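# Place the black pot upright in the middle upper cabinet

## Task

Set the black pot standing upright on the floor of the middle upper cabinet, pushed in deep enough that the cabinet doors could close, without disturbing anything else; the pot must not topple or be left tilted, or the task fails.

## Robot and tools

ROBOT. LinearBot: an omnidirectional base with a column about 1.7 m tall. A carriage slides on the column (lift_m) and holds two identical six-joint arms, each with a two-finger gripper. Arm bases sit about 0.57 m + lift_m above the floor; carriage parts hang roughly 0.15 m below them. A hand reaches 0.78 m from its shoulder but only about 0.38 m below its arm base. The hand is about 0.16 m long and 0.1 m wide (0.14 m open); the wrist camera sticks out 0.11 m from joint 6's axis on one side; fingertips taper to about 0.005 m thick and 0.02 m across. Parked arm: joints 1-6 = 0, 0.05, 0.05, 1.45, 0, 0. Parked, the robot is about 0.85 m wide, 0.65 m long. Cameras: carriage_camera (fixed, forward, tilted about 20 degrees down), left_wrist_camera and right_wrist_camera (looking past the fingertips).

FRAMES. Base frame: metres, origin on the floor below the base centre, x forward, y left, z up. left_hand and right_hand are reported here as the point between the finger pads; quat_wxyz rotates base axes into hand axes (hand z along the fingers, y the opening direction; straight up with joints 1, 5, 6 at 0 is (1, 0, 0, 0)). base_odometry is in the frame the base had at scene start, counts wheel turns only (slip counts as travel), heading in rad, left positive, -3.142 to 3.142. Hand readings tend to read higher than truth, worse at long reach.

move. One action per call. base: an object with exactly one key, each a relative offset from where the base last measured itself: translate_m (forward +, -2 to 2 m), strafe_m (left +, -2 to 2 m), rotate_rad (counter-clockwise +, -6.3 to 6.3 rad). joints: an object of absolute targets keyed by joint name, any subset: lift_m 0 to 1 (m); per arm (prefix left_ or right_) joint1_rad -2.617 to 3.054 (yaw about vertical, 0 forward, + left), joint2_rad 0 to 3.141 (shoulder; 0 upper arm back and level, 1.57 vertical, 3.14 forward level), joint3_rad 0 to 3.141 (elbow; 0 folded, 3.14 straight), joint4_rad -1.57 to 1.57 (wrist pitch, + lifts fingertips), joint5_rad -1.57 to 1.57 (wrist yaw, + turns fingertips right), joint6_rad -2.094 to 2.094 (roll, + clockwise seen from forearm), gripper_m 0 to 0.093 (pad gap in m). Done tolerances: lift 0.004, j1 0.02, j2 0.105, j3 0.06, j4 0.04, j5 0.025, j6 0.02, gripper 0.004. speeds (optional, this action only): translate_m and strafe_m 0.02-0.5 m/s, rotate_rad 0.05-1.57 rad/s, lift_m 0.08-0.27 m/s (lift default 0.25, others default to the maximum). min_time_s 0.1-8 s: minimum duration of arm and gripper motions; too short makes arms rush and overshoot. cameras: list of names or ["all"]; [] none; omitted means all for an empty move, none otherwise. blocking: true/omitted waits until everything rests; false returns within about 0.5 s while motion continues, and later moves override only the parts they name. An empty move returns state, images and the scene number. Unknown keys make the call invalid; out-of-range values get it refused. Actions cap at 15 s; a motion is cut off at 14 s with time_out.

wait: seconds 0 to 10, optional cameras; returns early once running moves come to rest. stop: brakes all running motion (the base coasts a bit first); braked parts hold and may keep pressing. zoom_image: camera plus region [x0, y0, x1, y1] in pixels, at most 504 by 504, from that camera's latest image (672x504). finished_scene: scene = the current scene number; ends it for good, and the goal must hold without the robot. After ending the first scene, make no further calls in that reply.

RESULTS. The move line reads done or the worst status. base_status and joint_status: moving, done, off_target (rested short, may still push), contact_stop or time_out (target dropped, holds in place), not_followed (a self-collision check withheld arm targets; gripper still acts), limit_stop_at_motor_heat. A refused call or an unrequested stop cancels the remaining move, wait and finished_scene calls in that reply. on_its_own lists uncommanded actions; its held at values are targets. motor_effort is percent of maximum (bracket = peak of last action); a lift effort that keeps dropping while lowering means a hand or load is resting on something. Joint torques are in N m, biased and noisy. Gripper readings on a hard object can read up to 0.005 m narrower or 0.002 m wider; empty shut reads 0.000-0.003. Release with a target well above the reading. MOTOR HOT appears at 75 °C; at 100 °C that arm goes limp for 30-60 s (OVER-TEMPERATURE FAULT) and its targets must be resent afterwards.

CAUTIONS. Don't leave an arm stretched out or loaded while thinking or driving; park it to cool. Arms move in joint steps, so paths bow; use min_time_s of 2 or more near objects and unfold in open space. With joint2 below 0.8, turning joint1 outward 0.5 rad or more can hit the column. Never let the arms strike or squeeze each other. Drives can bend an arm without stopping; after a contact_stop back off about 0.2 m. Don't reverse under a table edge. High carriage, stretched or loaded arms, pushing and sudden stops risk tipping; watch for rising hand z without commands. No drops, slams, hard hits or falls; thinking time lets motions keep running.

Each tool is called by a JSON object that holds its "op" and its "data", one argument or row to a line.

## Session

{"op": "move", "data": {

}}

Scene clock: 0.00 s.
Joint torques (N m): no reading
base_odometry: x=+0.000 y=+0.000 heading=+0.000
base_status: not commanded
joint_positions: lift_m=+0.300 left_joint1_rad=+0.011 left_joint2_rad=+0.066 left_joint3_rad=+0.024 left_joint4_rad=+1.484 left_joint5_rad=+0.006 left_joint6_rad=-0.041 left_gripper_m=+0.09396 right_joint1_rad=+0.001 right_joint2_rad=+0.046 right_joint3_rad=+0.056 right_joint4_rad=+1.494 right_joint5_rad=+0.030 right_joint6_rad=+0.014 right_gripper_m=+0.09396
joint_status: not commanded
motor_effort: lift_m=+23 drive_wheels=-3
left_hand: x=+0.2583 y=+0.3029 z=+1.3008 quat_wxyz=(+0.998, +0.001, +0.064, -0.015) (m; base frame)
right_hand: x=+0.2398 y=-0.3087 z=+1.3097 quat_wxyz=(+0.999, +0.015, +0.033, +0.007) (m; base frame)
pictures: carriage_camera, left_wrist_camera, right_wrist_camera

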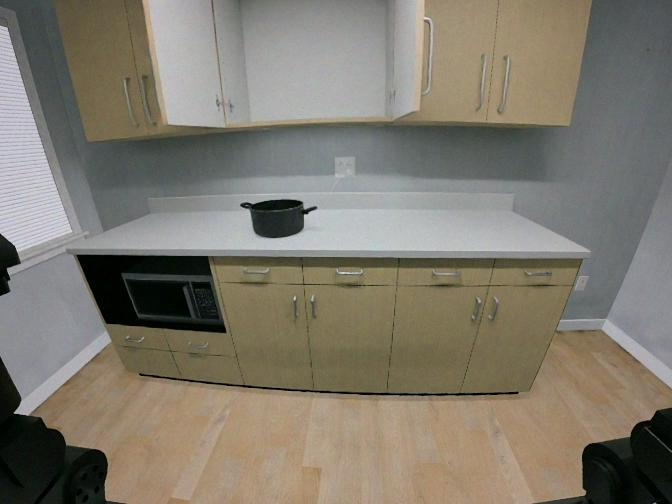

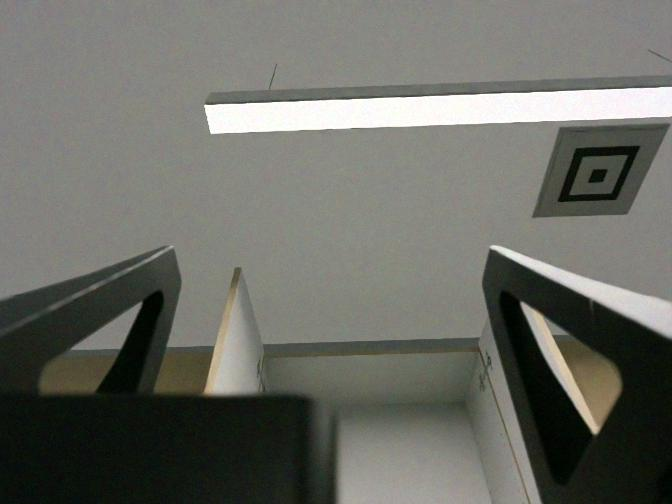

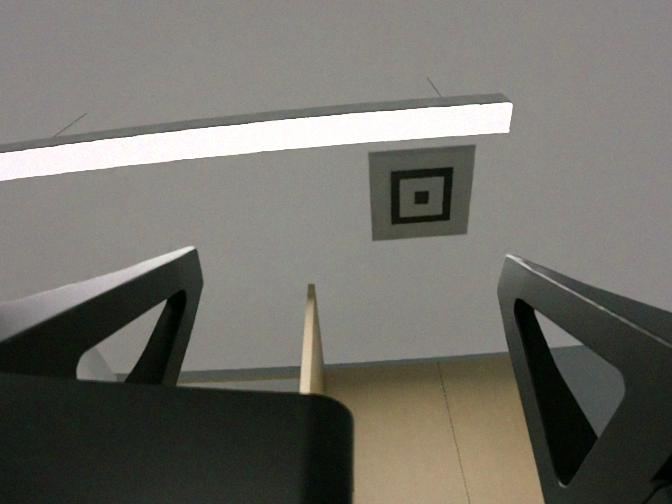

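{"op": "zoom_image", "data": {
  "camera": "carriage_camera",
  "region": [210, 170, 350, 260]
}}

{"op": "zoom_image", "data": {
  "camera": "carriage_camera",
  "region": [130, 0, 470, 140]
}}

Scaled by 3.600 from the camera's 672x504 image, which has a finer 960x720 frame.

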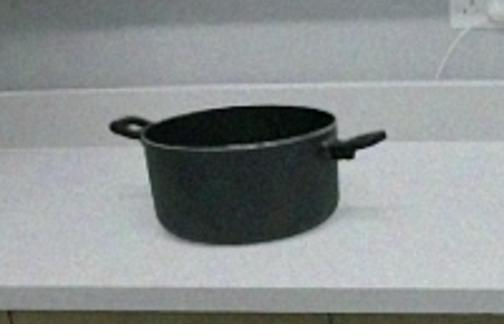

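Scaled by 1.482 from the camera's 672x504 image, which has a finer 960x720 frame.

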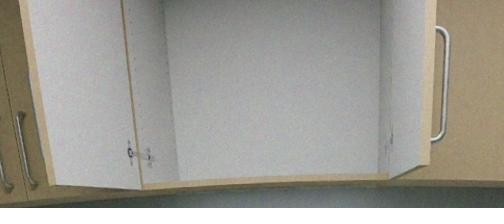

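{"op": "move", "data": {
  "joints": {"lift_m": 0.6},
  "cameras": ["all"]
}}

{"op": "move", "data": {
  "joints": {"lift_m": 0.9},
  "cameras": ["all"]
}}

Scene clock: 9.97 s.
Joint torques (N m): left_arm=[-0.01 4.45 5.48 -0.16 0.03 0.03] | right_arm=[-0.06 4.74 5.11 -0.37 -0.04 0.01]
move: done
base_odometry: x=+0.000 y=+0.000 heading=+0.000
base_status: not commanded
joint_positions: lift_m=+0.600 left_joint1_rad=+0.011 left_joint2_rad=+0.066 left_joint3_rad=+0.024 left_joint4_rad=+1.484 left_joint5_rad=+0.006 left_joint6_rad=-0.041 left_gripper_m=+0.09396 right_joint1_rad=+0.001 right_joint2_rad=+0.046 right_joint3_rad=+0.056 right_joint4_rad=+1.494 right_joint5_rad=+0.030 right_joint6_rad=+0.014 right_gripper_m=+0.09396
joint_status: all done
motor_effort: lift_m=+23(28) drive_wheels=-2(3)
left_hand: x=+0.2583 y=+0.3029 z=+1.6007 quat_wxyz=(+0.998, +0.001, +0.064, -0.015) (m; base frame)
right_hand: x=+0.2398 y=-0.3087 z=+1.6096 quat_wxyz=(+0.999, +0.015, +0.033, +0.007) (m; base frame)
pictures: carriage_camera, left_wrist_camera, right_wrist_camera

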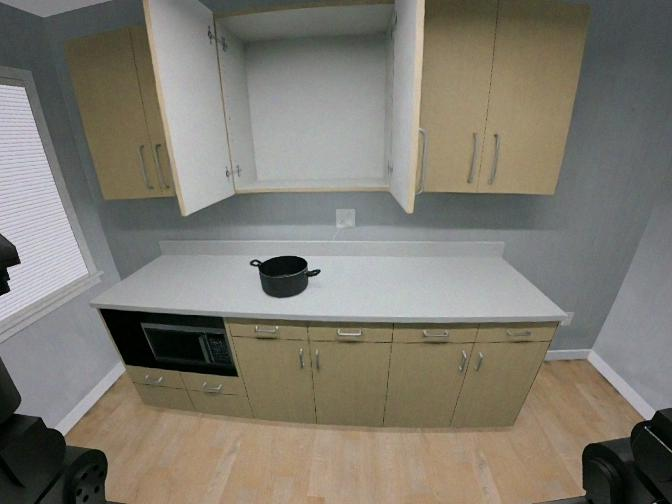

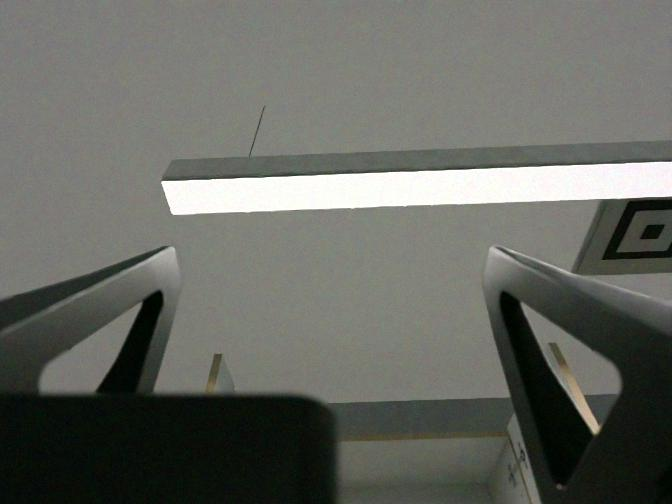

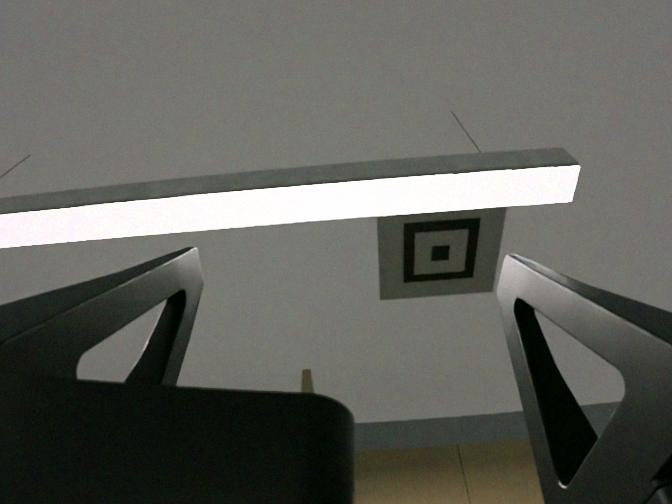

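Scene clock: 11.70 s.
Joint torques (N m): left_arm=[-0.1 4.42 5.5 -0.15 0.04 0.03] | right_arm=[-0.13 4.78 5.12 -0.39 -0.06 0]
move: done
base_odometry: x=+0.000 y=+0.000 heading=+0.000
base_status: not commanded
joint_positions: lift_m=+0.900 left_joint1_rad=+0.011 left_joint2_rad=+0.066 left_joint3_rad=+0.024 left_joint4_rad=+1.484 left_joint5_rad=+0.006 left_joint6_rad=-0.041 left_gripper_m=+0.09396 right_joint1_rad=+0.001 right_joint2_rad=+0.046 right_joint3_rad=+0.056 right_joint4_rad=+1.494 right_joint5_rad=+0.030 right_joint6_rad=+0.014 right_gripper_m=+0.09396
joint_status: all done
motor_effort: lift_m=+23(28) drive_wheels=-2(3)
left_hand: x=+0.2583 y=+0.3029 z=+1.9007 quat_wxyz=(+0.998, +0.001, +0.064, -0.015) (m; base frame)
right_hand: x=+0.2398 y=-0.3087 z=+1.9096 quat_wxyz=(+0.999, +0.015, +0.033, +0.007) (m; base frame)
pictures: carriage_camera, left_wrist_camera, right_wrist_camera

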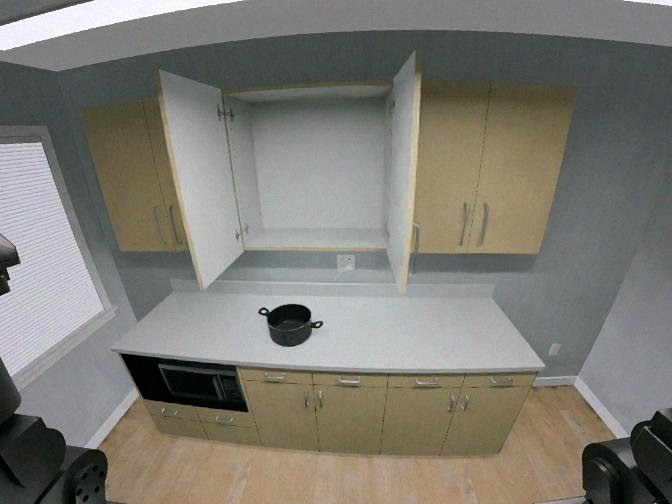

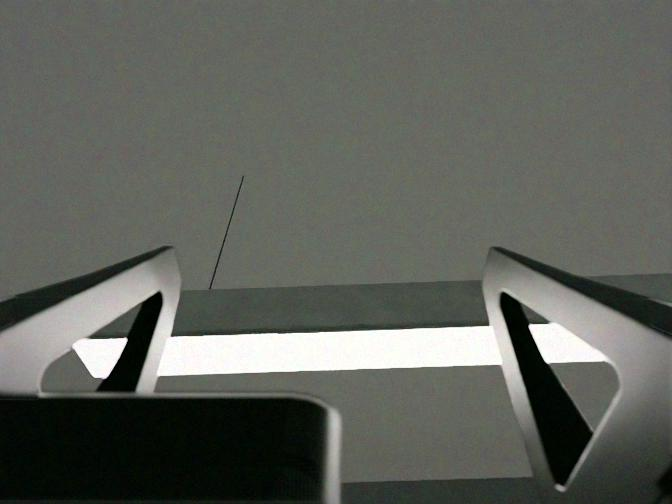

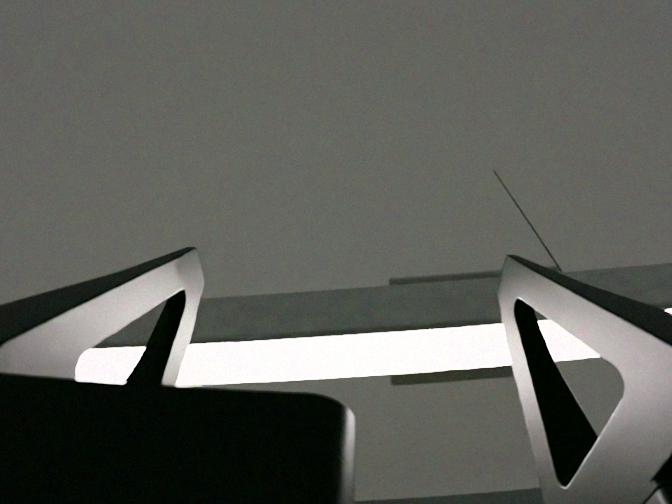

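{"op": "zoom_image", "data": {
  "camera": "carriage_camera",
  "region": [230, 230, 430, 380]
}}

{"op": "zoom_image", "data": {
  "camera": "carriage_camera",
  "region": [250, 360, 450, 504]
}}

{"op": "zoom_image", "data": {
  "camera": "carriage_camera",
  "region": [140, 40, 440, 300]
}}

Scaled by 2.520 from the camera's 672x504 image, which has a finer 960x720 frame.

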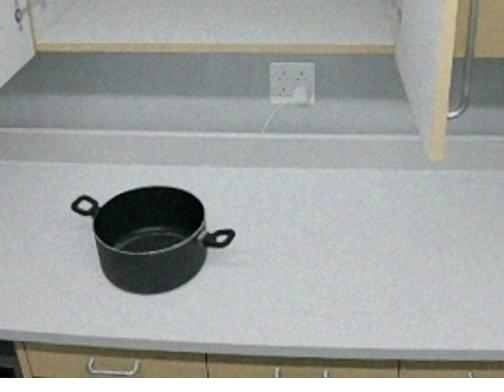

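Scaled by 2.520 from the camera's 672x504 image, which has a finer 960x720 frame.

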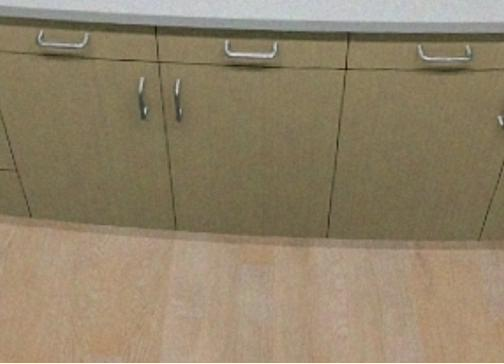

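Scaled by 1.680 from the camera's 672x504 image, which has a finer 960x720 frame.

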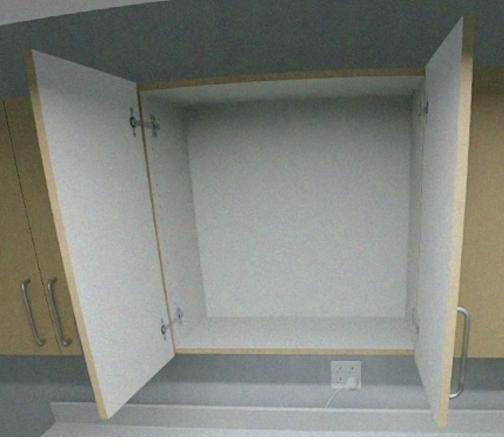

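{"op": "move", "data": {
  "joints": {"lift_m": 0.3},
  "cameras": ["carriage_camera"]
}}

{"op": "zoom_image", "data": {
  "camera": "carriage_camera",
  "region": [230, 120, 430, 270]
}}

{"op": "zoom_image", "data": {
  "camera": "carriage_camera",
  "region": [230, 270, 430, 420]
}}

{"op": "move", "data": {
  "joints": {"lift_m": 0.9},
  "cameras": ["carriage_camera"]
}}

{"op": "zoom_image", "data": {
  "camera": "carriage_camera",
  "region": [270, 230, 420, 340]
}}

{"op": "zoom_image", "data": {
  "camera": "carriage_camera",
  "region": [270, 350, 420, 470]
}}

Scene clock: 18.87 s.
Joint torques (N m): left_arm=[-0.01 4.38 5.5 -0.17 0.03 0.03] | right_arm=[-0.18 4.78 5.15 -0.39 -0.02 -0.01]
move: done
base_odometry: x=+0.000 y=+0.000 heading=+0.000
base_status: not commanded
joint_positions: lift_m=+0.300 left_joint1_rad=+0.011 left_joint2_rad=+0.066 left_joint3_rad=+0.024 left_joint4_rad=+1.484 left_joint5_rad=+0.006 left_joint6_rad=-0.041 left_gripper_m=+0.09396 right_joint1_rad=+0.001 right_joint2_rad=+0.046 right_joint3_rad=+0.056 right_joint4_rad=+1.494 right_joint5_rad=+0.030 right_joint6_rad=+0.014 right_gripper_m=+0.09396
joint_status: all done
motor_effort: lift_m=+21(22) drive_wheels=-2(3)
left_hand: x=+0.2583 y=+0.3029 z=+1.3010 quat_wxyz=(+0.998, +0.001, +0.064, -0.015) (m; base frame)
right_hand: x=+0.2398 y=-0.3087 z=+1.3099 quat_wxyz=(+0.999, +0.015, +0.033, +0.007) (m; base frame)
pictures: carriage_camera

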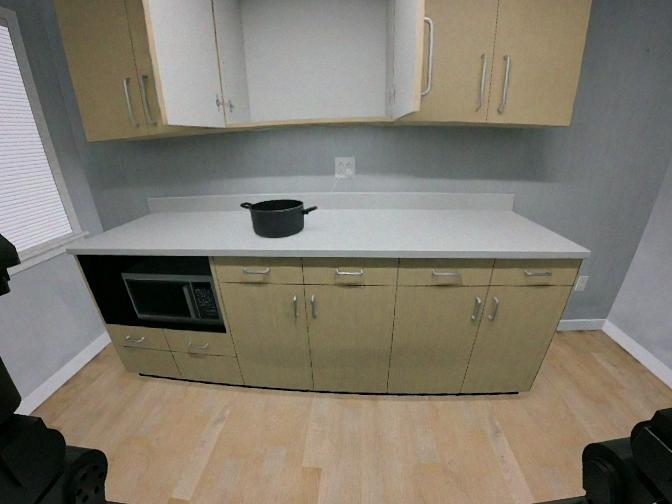

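Scaled by 2.520 from the camera's 672x504 image, which has a finer 960x720 frame.

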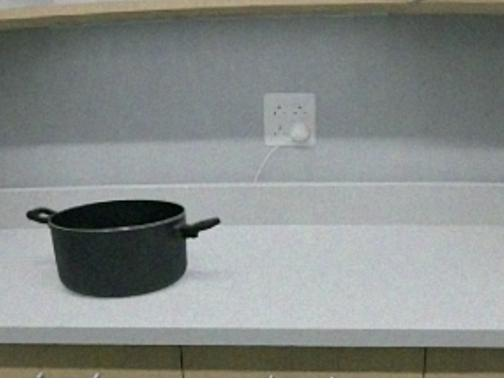

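Scaled by 2.520 from the camera's 672x504 image, which has a finer 960x720 frame.

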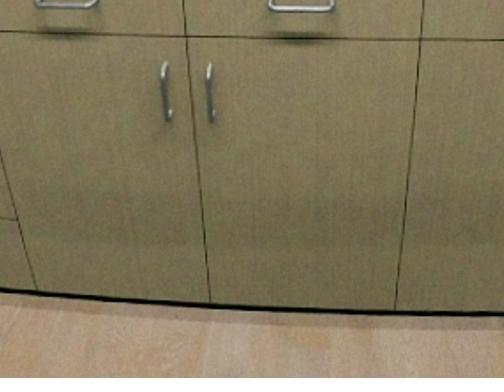

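Scene clock: 21.80 s.
Joint torques (N m): left_arm=[-0.05 4.38 5.52 -0.16 0.04 0.04] | right_arm=[-0.08 4.7 5.16 -0.37 -0.05 -0.01]
move: done
base_odometry: x=+0.000 y=+0.000 heading=+0.000
base_status: not commanded
joint_positions: lift_m=+0.900 left_joint1_rad=+0.011 left_joint2_rad=+0.066 left_joint3_rad=+0.024 left_joint4_rad=+1.484 left_joint5_rad=+0.006 left_joint6_rad=-0.041 left_gripper_m=+0.09396 right_joint1_rad=+0.001 right_joint2_rad=+0.046 right_joint3_rad=+0.056 right_joint4_rad=+1.494 right_joint5_rad=+0.030 right_joint6_rad=+0.014 right_gripper_m=+0.09396
joint_status: all done
motor_effort: lift_m=+23(28) drive_wheels=-2(3)
left_hand: x=+0.2583 y=+0.3029 z=+1.9007 quat_wxyz=(+0.998, +0.001, +0.064, -0.015) (m; base frame)
right_hand: x=+0.2398 y=-0.3087 z=+1.9096 quat_wxyz=(+0.999, +0.015, +0.033, +0.007) (m; base frame)
pictures: carriage_camera

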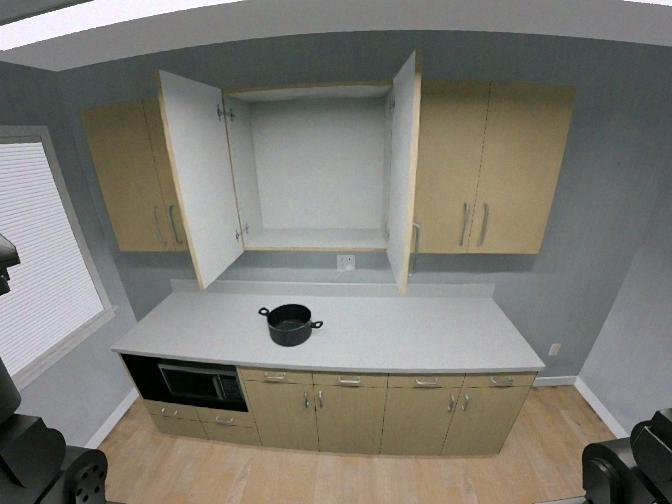

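Scaled by 3.360 from the camera's 672x504 image, which has a finer 960x720 frame.

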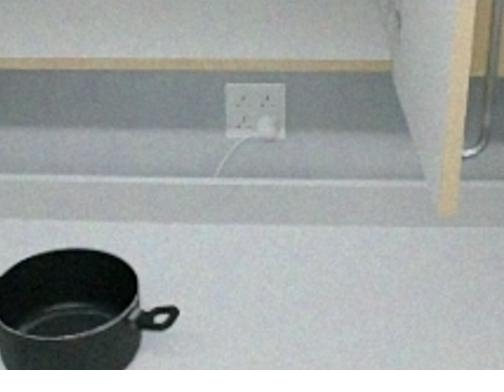

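Scaled by 3.360 from the camera's 672x504 image, which has a finer 960x720 frame.

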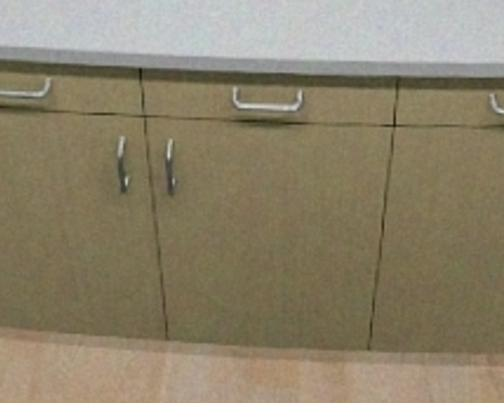

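{"op": "move", "data": {
  "joints": {"lift_m": 0.3, "left_joint1_rad": -0.306, "left_joint2_rad": 1.823, "left_joint3_rad": 0.931, "left_joint4_rad": 0.892, "left_joint5_rad": -0.306, "left_joint6_rad": -1.13, "right_joint1_rad": 0.306, "right_joint2_rad": 1.823, "right_joint3_rad": 0.931, "right_joint4_rad": 0.892, "right_joint5_rad": 0.306, "right_joint6_rad": 1.13},
  "min_time_s": 3,
  "cameras": ["all"]
}}

Scene clock: 38.30 s.
Joint torques (N m): left_arm=[-0.64 -9.76 8.31 2.35 -0.11 -0.01] | right_arm=[0.29 -9.01 8.03 1.91 0.17 0.07]
move: done
base_odometry: x=+0.000 y=+0.000 heading=+0.000
base_status: not commanded
joint_positions: lift_m=+0.300 left_joint1_rad=-0.300 left_joint2_rad=+1.818 left_joint3_rad=+0.903 left_joint4_rad=+0.892 left_joint5_rad=-0.293 left_joint6_rad=-1.118 left_gripper_m=+0.09397 right_joint1_rad=+0.301 right_joint2_rad=+1.818 right_joint3_rad=+0.901 right_joint4_rad=+0.894 right_joint5_rad=+0.291 right_joint6_rad=+1.116 right_gripper_m=+0.09396
joint_status: all done
motor_effort: lift_m=+21(22) drive_wheels=-2(4)
left_hand: x=+0.7364 y=+0.1972 z=+1.0807 quat_wxyz=(+0.593, -0.375, +0.609, -0.371) (m; base frame)
right_hand: x=+0.7359 y=-0.1965 z=+1.0801 quat_wxyz=(+0.592, +0.374, +0.610, +0.371) (m; base frame)
pictures: carriage_camera, left_wrist_camera, right_wrist_camera

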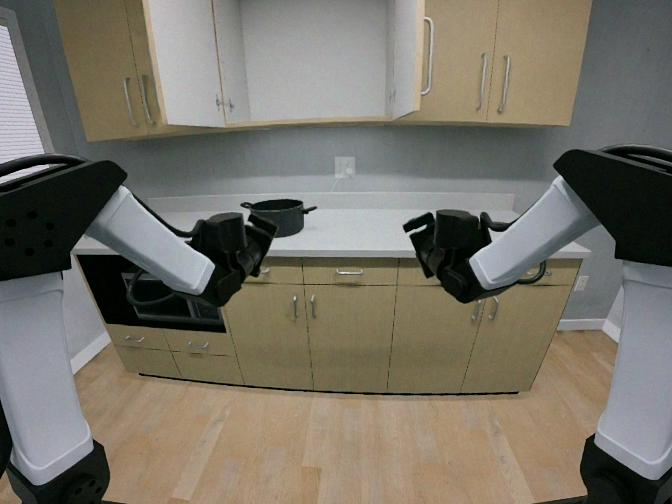

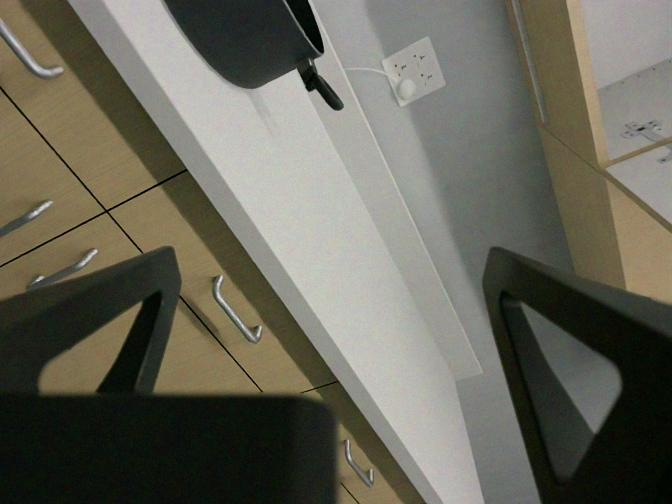

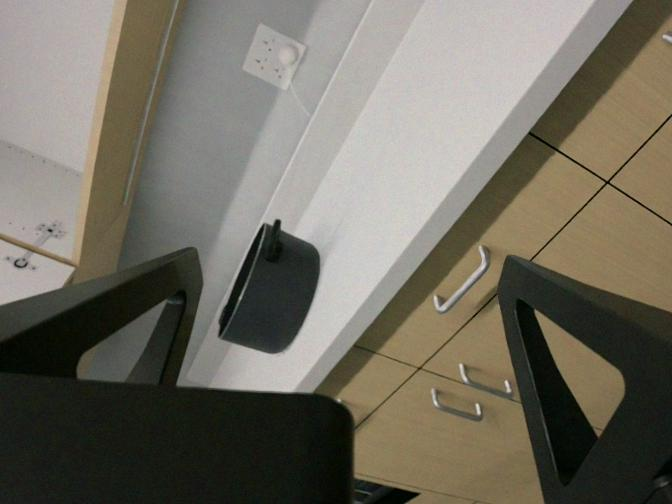

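{"op": "zoom_image", "data": {
  "camera": "carriage_camera",
  "region": [190, 180, 300, 310]
}}

{"op": "zoom_image", "data": {
  "camera": "carriage_camera",
  "region": [390, 180, 500, 310]
}}

Scaled by 3.877 from the camera's 672x504 image, which has a finer 960x720 frame.

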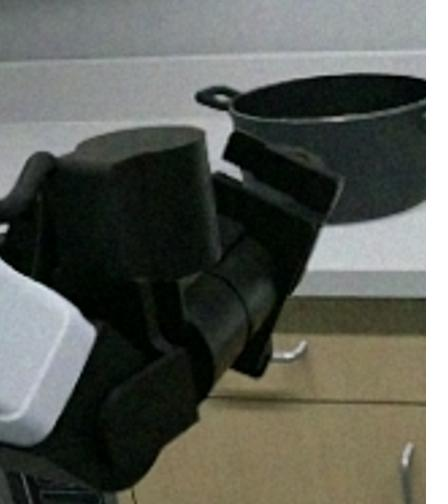

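Scaled by 3.877 from the camera's 672x504 image, which has a finer 960x720 frame.

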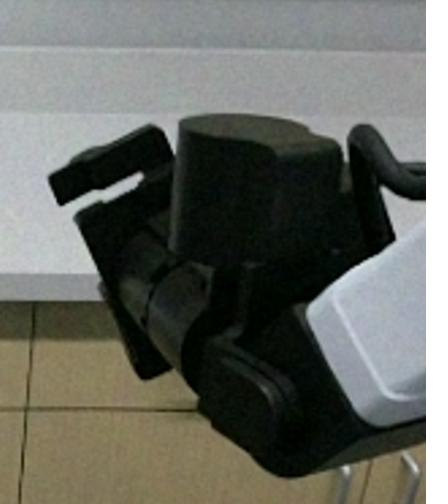

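{"op": "move", "data": {
  "base": {"rotate_rad": -0.055}
}}

{"op": "move", "data": {
  "base": {"strafe_m": 0.338},
  "cameras": ["all"]
}}

{"op": "zoom_image", "data": {
  "camera": "carriage_camera",
  "region": [230, 170, 430, 310]
}}

Scene clock: 43.27 s.
Joint torques (N m): left_arm=[-0.1 -9.8 8.27 2.38 -0.07 -0.02] | right_arm=[0.09 -8.92 8.05 1.97 0.12 0.08]
move: done
base_odometry: x=+0.000 y=+0.000 heading=-0.055
base_status: done
joint_positions: lift_m=+0.300 left_joint1_rad=-0.305 left_joint2_rad=+1.818 left_joint3_rad=+0.904 left_joint4_rad=+0.892 left_joint5_rad=-0.297 left_joint6_rad=-1.120 left_gripper_m=+0.09397 right_joint1_rad=+0.303 right_joint2_rad=+1.818 right_joint3_rad=+0.901 right_joint4_rad=+0.893 right_joint5_rad=+0.295 right_joint6_rad=+1.118 right_gripper_m=+0.09396
joint_status: not commanded
motor_effort: lift_m=+21(21) drive_wheels=-9(10)
left_hand: x=+0.7359 y=+0.1950 z=+1.0809 quat_wxyz=(+0.592, -0.375, +0.608, -0.372) (m; base frame)
right_hand: x=+0.7357 y=-0.1961 z=+1.0800 quat_wxyz=(+0.592, +0.375, +0.609, +0.371) (m; base frame)
pictures: none

Scene clock: 45.97 s.
Joint torques (N m): left_arm=[-0.2 -9.74 8.25 2.39 -0.04 -0.02] | right_arm=[-0.09 -8.96 8.08 1.95 0.11 0.04]
move: done
base_odometry: x=+0.018 y=+0.338 heading=-0.054
base_status: done
joint_positions: lift_m=+0.300 left_joint1_rad=-0.304 left_joint2_rad=+1.818 left_joint3_rad=+0.904 left_joint4_rad=+0.891 left_joint5_rad=-0.299 left_joint6_rad=-1.120 left_gripper_m=+0.09397 right_joint1_rad=+0.306 right_joint2_rad=+1.818 right_joint3_rad=+0.901 right_joint4_rad=+0.891 right_joint5_rad=+0.297 right_joint6_rad=+1.118 right_gripper_m=+0.09396
joint_status: not commanded
motor_effort: lift_m=+21(21) drive_wheels=-5(10)
left_hand: x=+0.7361 y=+0.1962 z=+1.0807 quat_wxyz=(+0.593, -0.376, +0.608, -0.371) (m; base frame)
right_hand: x=+0.7353 y=-0.1946 z=+1.0795 quat_wxyz=(+0.592, +0.374, +0.610, +0.371) (m; base frame)
pictures: carriage_camera, left_wrist_camera, right_wrist_camera

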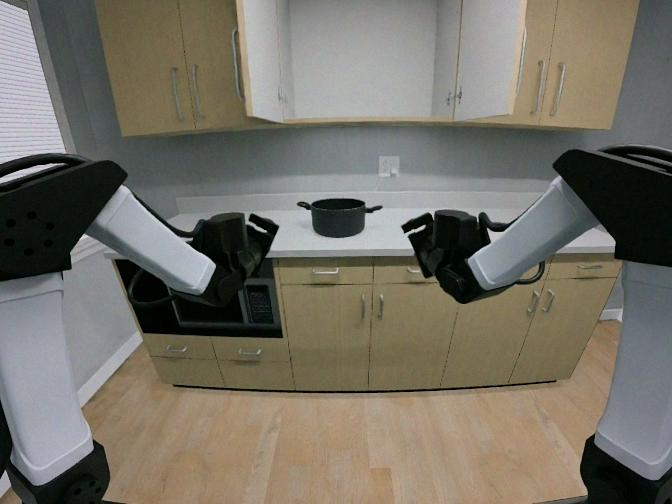

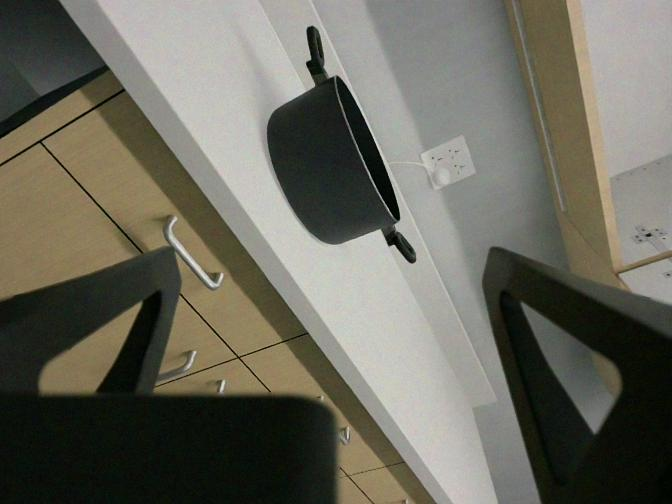

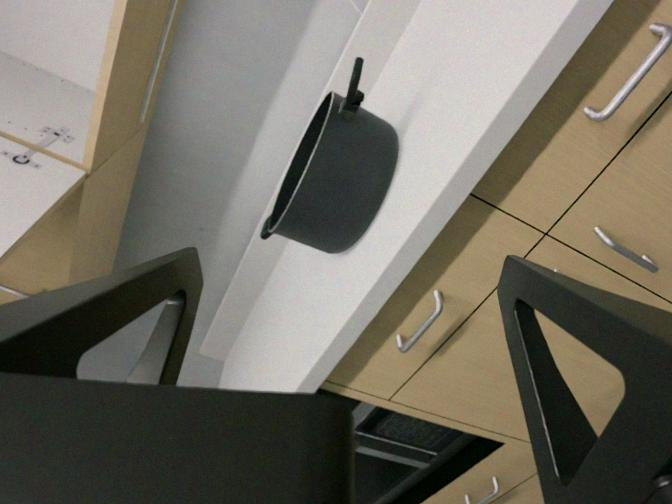

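Scaled by 2.520 from the camera's 672x504 image, which has a finer 960x720 frame.

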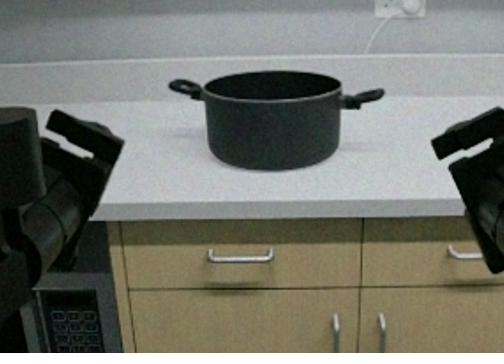

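{"op": "move", "data": {
  "base": {"translate_m": 0.38},
  "joints": {"lift_m": 0.275, "left_joint1_rad": -0.39, "left_joint2_rad": 1.970, "left_joint3_rad": 1.143, "left_joint4_rad": 0.865, "left_joint5_rad": -0.39, "left_joint6_rad": -1.13, "right_joint1_rad": 0.458, "right_joint2_rad": 1.796, "right_joint3_rad": 0.898, "right_joint4_rad": 0.935, "right_joint5_rad": 0.458, "right_joint6_rad": 1.13},
  "speeds": {"translate_m": 0.2},
  "min_time_s": 1.5,
  "cameras": ["all"]
}}

{"op": "zoom_image", "data": {
  "camera": "carriage_camera",
  "region": [230, 180, 450, 330]
}}

Scene clock: 54.07 s.
Joint torques (N m): left_arm=[-0.66 -11.38 8.61 2.32 -0.04 0] | right_arm=[0.27 -12.56 4.85 2.07 0.14 0.07]
move: done
base_odometry: x=+0.398 y=+0.317 heading=-0.054
base_status: done
joint_positions: lift_m=+0.275 left_joint1_rad=-0.384 left_joint2_rad=+1.965 left_joint3_rad=+1.114 left_joint4_rad=+0.864 left_joint5_rad=-0.379 left_joint6_rad=-1.120 left_gripper_m=+0.09397 right_joint1_rad=+0.453 right_joint2_rad=+1.826 right_joint3_rad=+0.909 right_joint4_rad=+0.919 right_joint5_rad=+0.444 right_joint6_rad=+1.118 right_gripper_m=+0.09396
joint_status: all done
motor_effort: lift_m=+21(22) drive_wheels=-5(10)
left_hand: x=+0.7694 y=+0.1517 z=+1.0650 quat_wxyz=(+0.601, -0.373, +0.596, -0.381) (m; base frame)
right_hand: x=+0.7179 y=-0.1456 z=+1.0607 quat_wxyz=(+0.598, +0.372, +0.600, +0.378) (m; base frame)
pictures: carriage_camera, left_wrist_camera, right_wrist_camera

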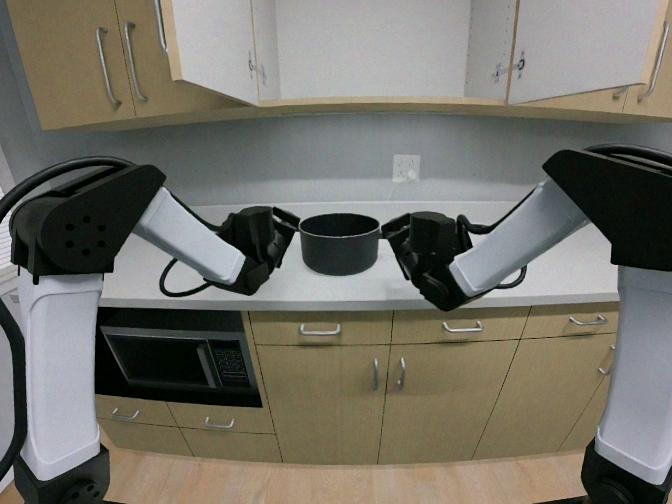

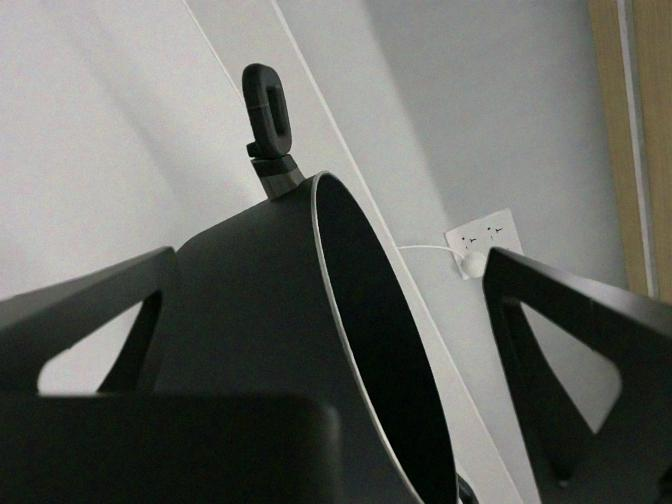

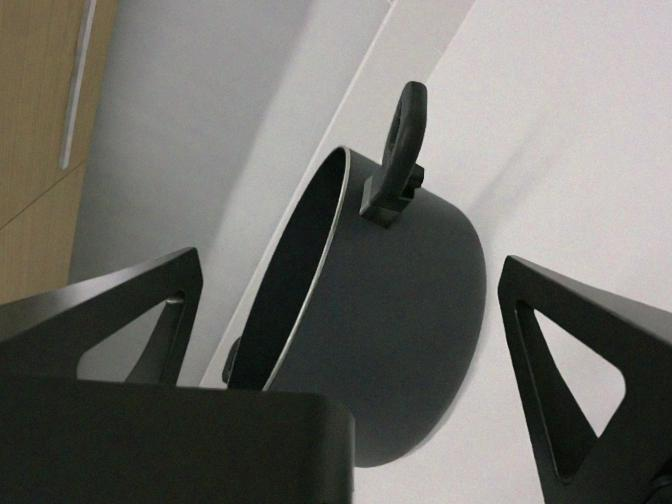

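Scaled by 2.291 from the camera's 672x504 image, which has a finer 960x720 frame.

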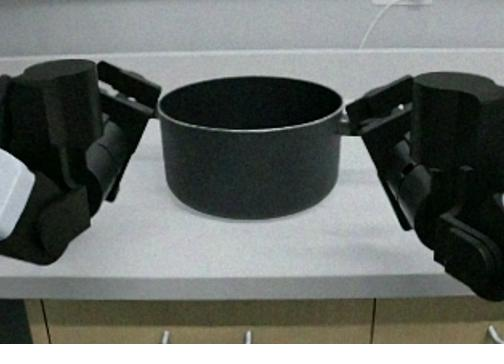

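{"op": "move", "data": {
  "base": {"translate_m": 0.09},
  "joints": {"lift_m": 0.235, "left_joint6_rad": -1.33, "right_joint6_rad": 1.37},
  "speeds": {"translate_m": 0.1},
  "cameras": ["all"]
}}

Scene clock: 58.87 s.
Joint torques (N m): left_arm=[-0.46 -12.89 7.61 2.5 -0.09 -0.01] | right_arm=[0.1 -10.84 5.76 2.02 0.13 0.05]
move: done
base_odometry: x=+0.487 y=+0.313 heading=-0.053
base_status: done
joint_positions: lift_m=+0.235 left_joint1_rad=-0.387 left_joint2_rad=+1.977 left_joint3_rad=+1.124 left_joint4_rad=+0.849 left_joint5_rad=-0.380 left_joint6_rad=-1.319 left_gripper_m=+0.09397 right_joint1_rad=+0.456 right_joint2_rad=+1.811 right_joint3_rad=+0.897 right_joint4_rad=+0.923 right_joint5_rad=+0.446 right_joint6_rad=+1.358 right_gripper_m=+0.09396
joint_status: all done
motor_effort: lift_m=+22(22) drive_wheels=-6(8)
left_hand: x=+0.7715 y=+0.1496 z=+1.0191 quat_wxyz=(+0.557, -0.432, +0.562, -0.434) (m; base frame)
right_hand: x=+0.7145 y=-0.1461 z=+1.0239 quat_wxyz=(+0.550, +0.441, +0.549, +0.450) (m; base frame)
pictures: carriage_camera, left_wrist_camera, right_wrist_camera

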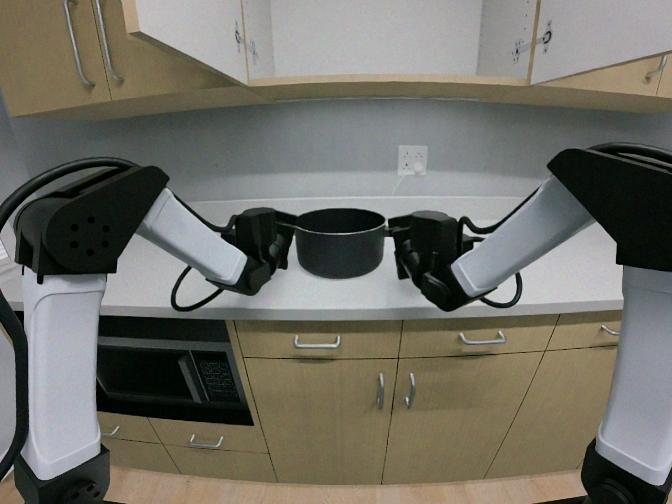

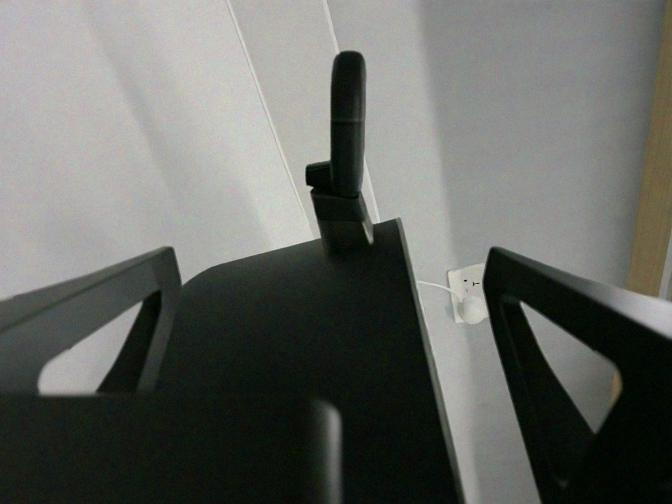

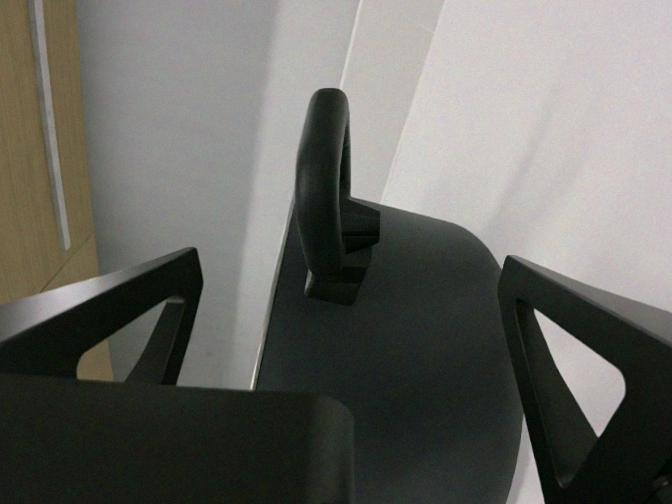

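{"op": "move", "data": {
  "base": {"translate_m": 0.055},
  "joints": {"left_joint1_rad": -0.365, "left_joint5_rad": -0.365, "lift_m": 0.238},
  "speeds": {"translate_m": 0.1},
  "cameras": ["all"]
}}

Scene clock: 63.57 s.
Joint torques (N m): left_arm=[0.25 -12.85 7.65 2.47 0.14 -0.01] | right_arm=[0.18 -10.78 5.75 1.97 0.13 0.06]
move: done
base_odometry: x=+0.542 y=+0.310 heading=-0.052
base_status: done
joint_positions: lift_m=+0.238 left_joint1_rad=-0.368 left_joint2_rad=+1.977 left_joint3_rad=+1.124 left_joint4_rad=+0.853 left_joint5_rad=-0.376 left_joint6_rad=-1.320 left_gripper_m=+0.09397 right_joint1_rad=+0.456 right_joint2_rad=+1.811 right_joint3_rad=+0.897 right_joint4_rad=+0.928 right_joint5_rad=+0.447 right_joint6_rad=+1.358 right_gripper_m=+0.09396
joint_status: all done
motor_effort: lift_m=+24(27) drive_wheels=-5(8)
left_hand: x=+0.7743 y=+0.1593 z=+1.0227 quat_wxyz=(+0.560, -0.436, +0.557, -0.431) (m; base frame)
right_hand: x=+0.7144 y=-0.1461 z=+1.0278 quat_wxyz=(+0.550, +0.440, +0.547, +0.451) (m; base frame)
pictures: carriage_camera, left_wrist_camera, right_wrist_camera

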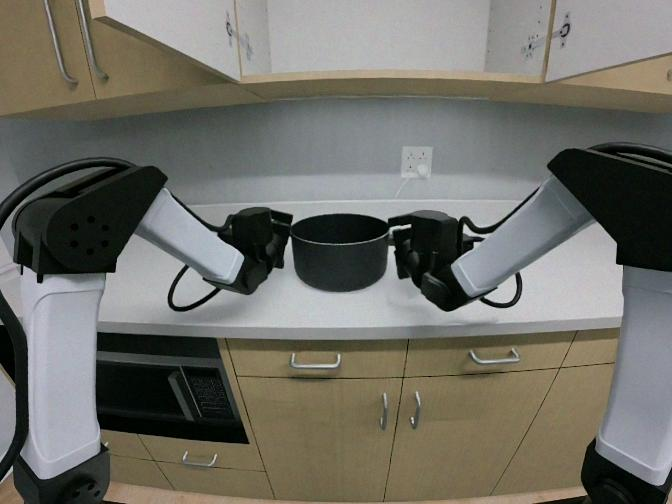

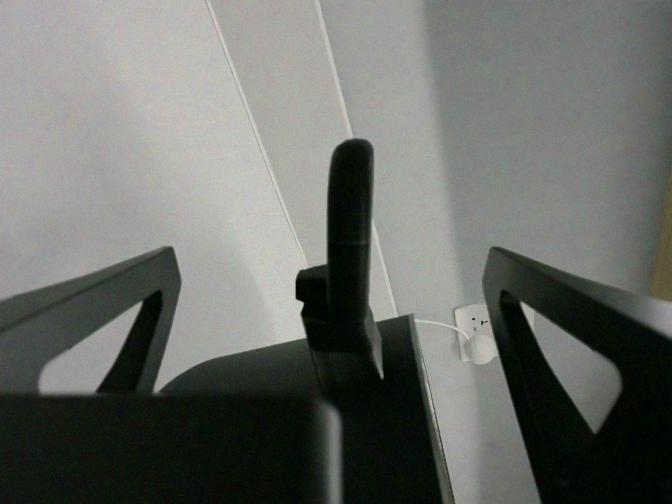

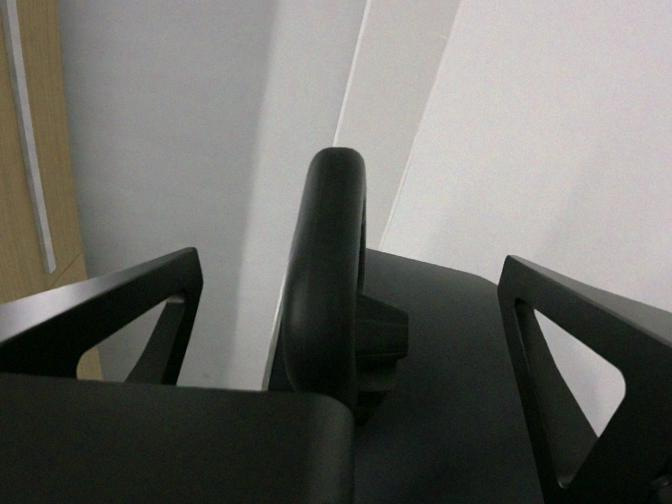

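{"op": "move", "data": {
  "base": {"translate_m": 0.012},
  "joints": {"left_joint1_rad": -0.352, "left_joint2_rad": 2.120, "left_joint3_rad": 1.378, "left_joint4_rad": 0.775, "left_joint5_rad": -0.355, "lift_m": 0.246},
  "speeds": {"translate_m": 0.1},
  "min_time_s": 1.5,
  "cameras": ["all"]
}}

Scene clock: 69.03 s.
Joint torques (N m): left_arm=[-0.54 -12.3 8.73 2.11 0.26 0.03] | right_arm=[0.02 -10.54 5.75 1.92 0.1 0.03]
move: done
base_odometry: x=+0.554 y=+0.310 heading=-0.052
base_status: done
joint_positions: lift_m=+0.246 left_joint1_rad=-0.347 left_joint2_rad=+2.108 left_joint3_rad=+1.350 left_joint4_rad=+0.792 left_joint5_rad=-0.376 left_joint6_rad=-1.322 left_gripper_m=+0.09397 right_joint1_rad=+0.456 right_joint2_rad=+1.808 right_joint3_rad=+0.897 right_joint4_rad=+0.931 right_joint5_rad=+0.448 right_joint6_rad=+1.358 right_gripper_m=+0.09396
joint_status: all done
motor_effort: lift_m=+23(28) drive_wheels=+0(12)
left_hand: x=+0.8180 y=+0.1561 z=+1.0437 quat_wxyz=(+0.571, -0.439, +0.540, -0.436) (m; base frame)
right_hand: x=+0.7141 y=-0.1461 z=+1.0377 quat_wxyz=(+0.551, +0.440, +0.545, +0.453) (m; base frame)
pictures: carriage_camera, left_wrist_camera, right_wrist_camera

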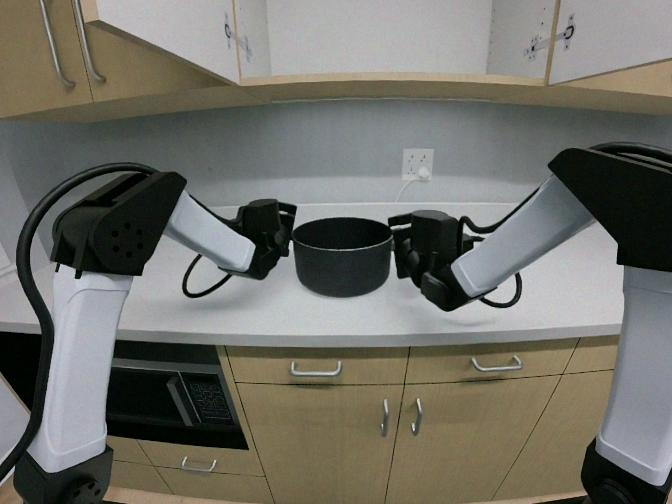

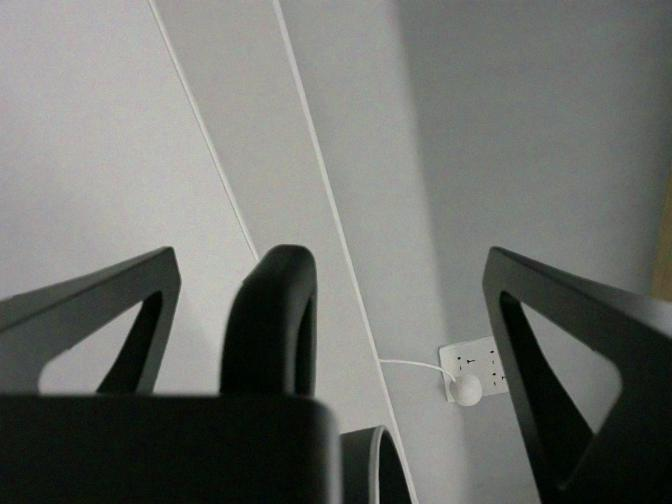

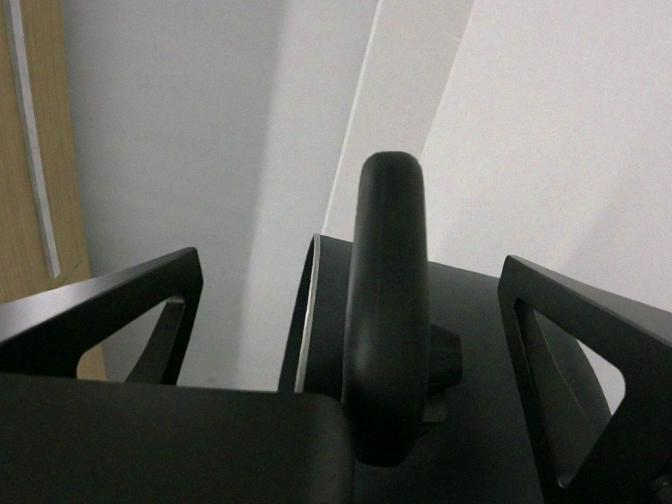

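{"op": "zoom_image", "data": {
  "camera": "carriage_camera",
  "region": [230, 180, 450, 310]
}}

{"op": "zoom_image", "data": {
  "camera": "left_wrist_camera",
  "region": [100, 200, 550, 504]
}}

{"op": "zoom_image", "data": {
  "camera": "right_wrist_camera",
  "region": [100, 130, 550, 504]
}}

Scaled by 2.291 from the camera's 672x504 image, which has a finer 960x720 frame.

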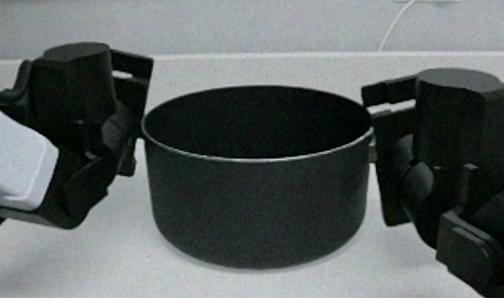

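Scaled by 1.120 from the camera's 672x504 image, which has a finer 960x720 frame.

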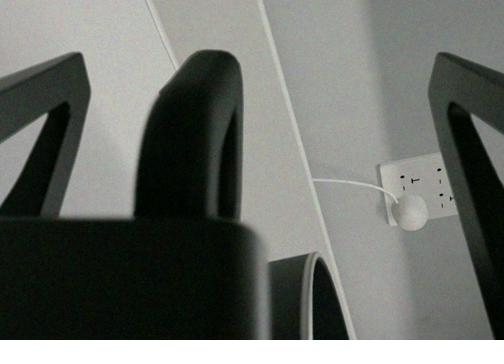

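Scaled by 1.120 from the camera's 672x504 image, which has a finer 960x720 frame.

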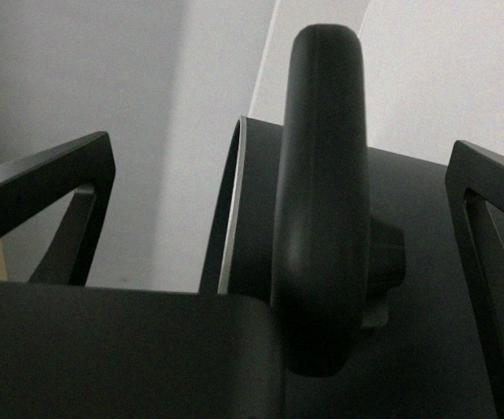

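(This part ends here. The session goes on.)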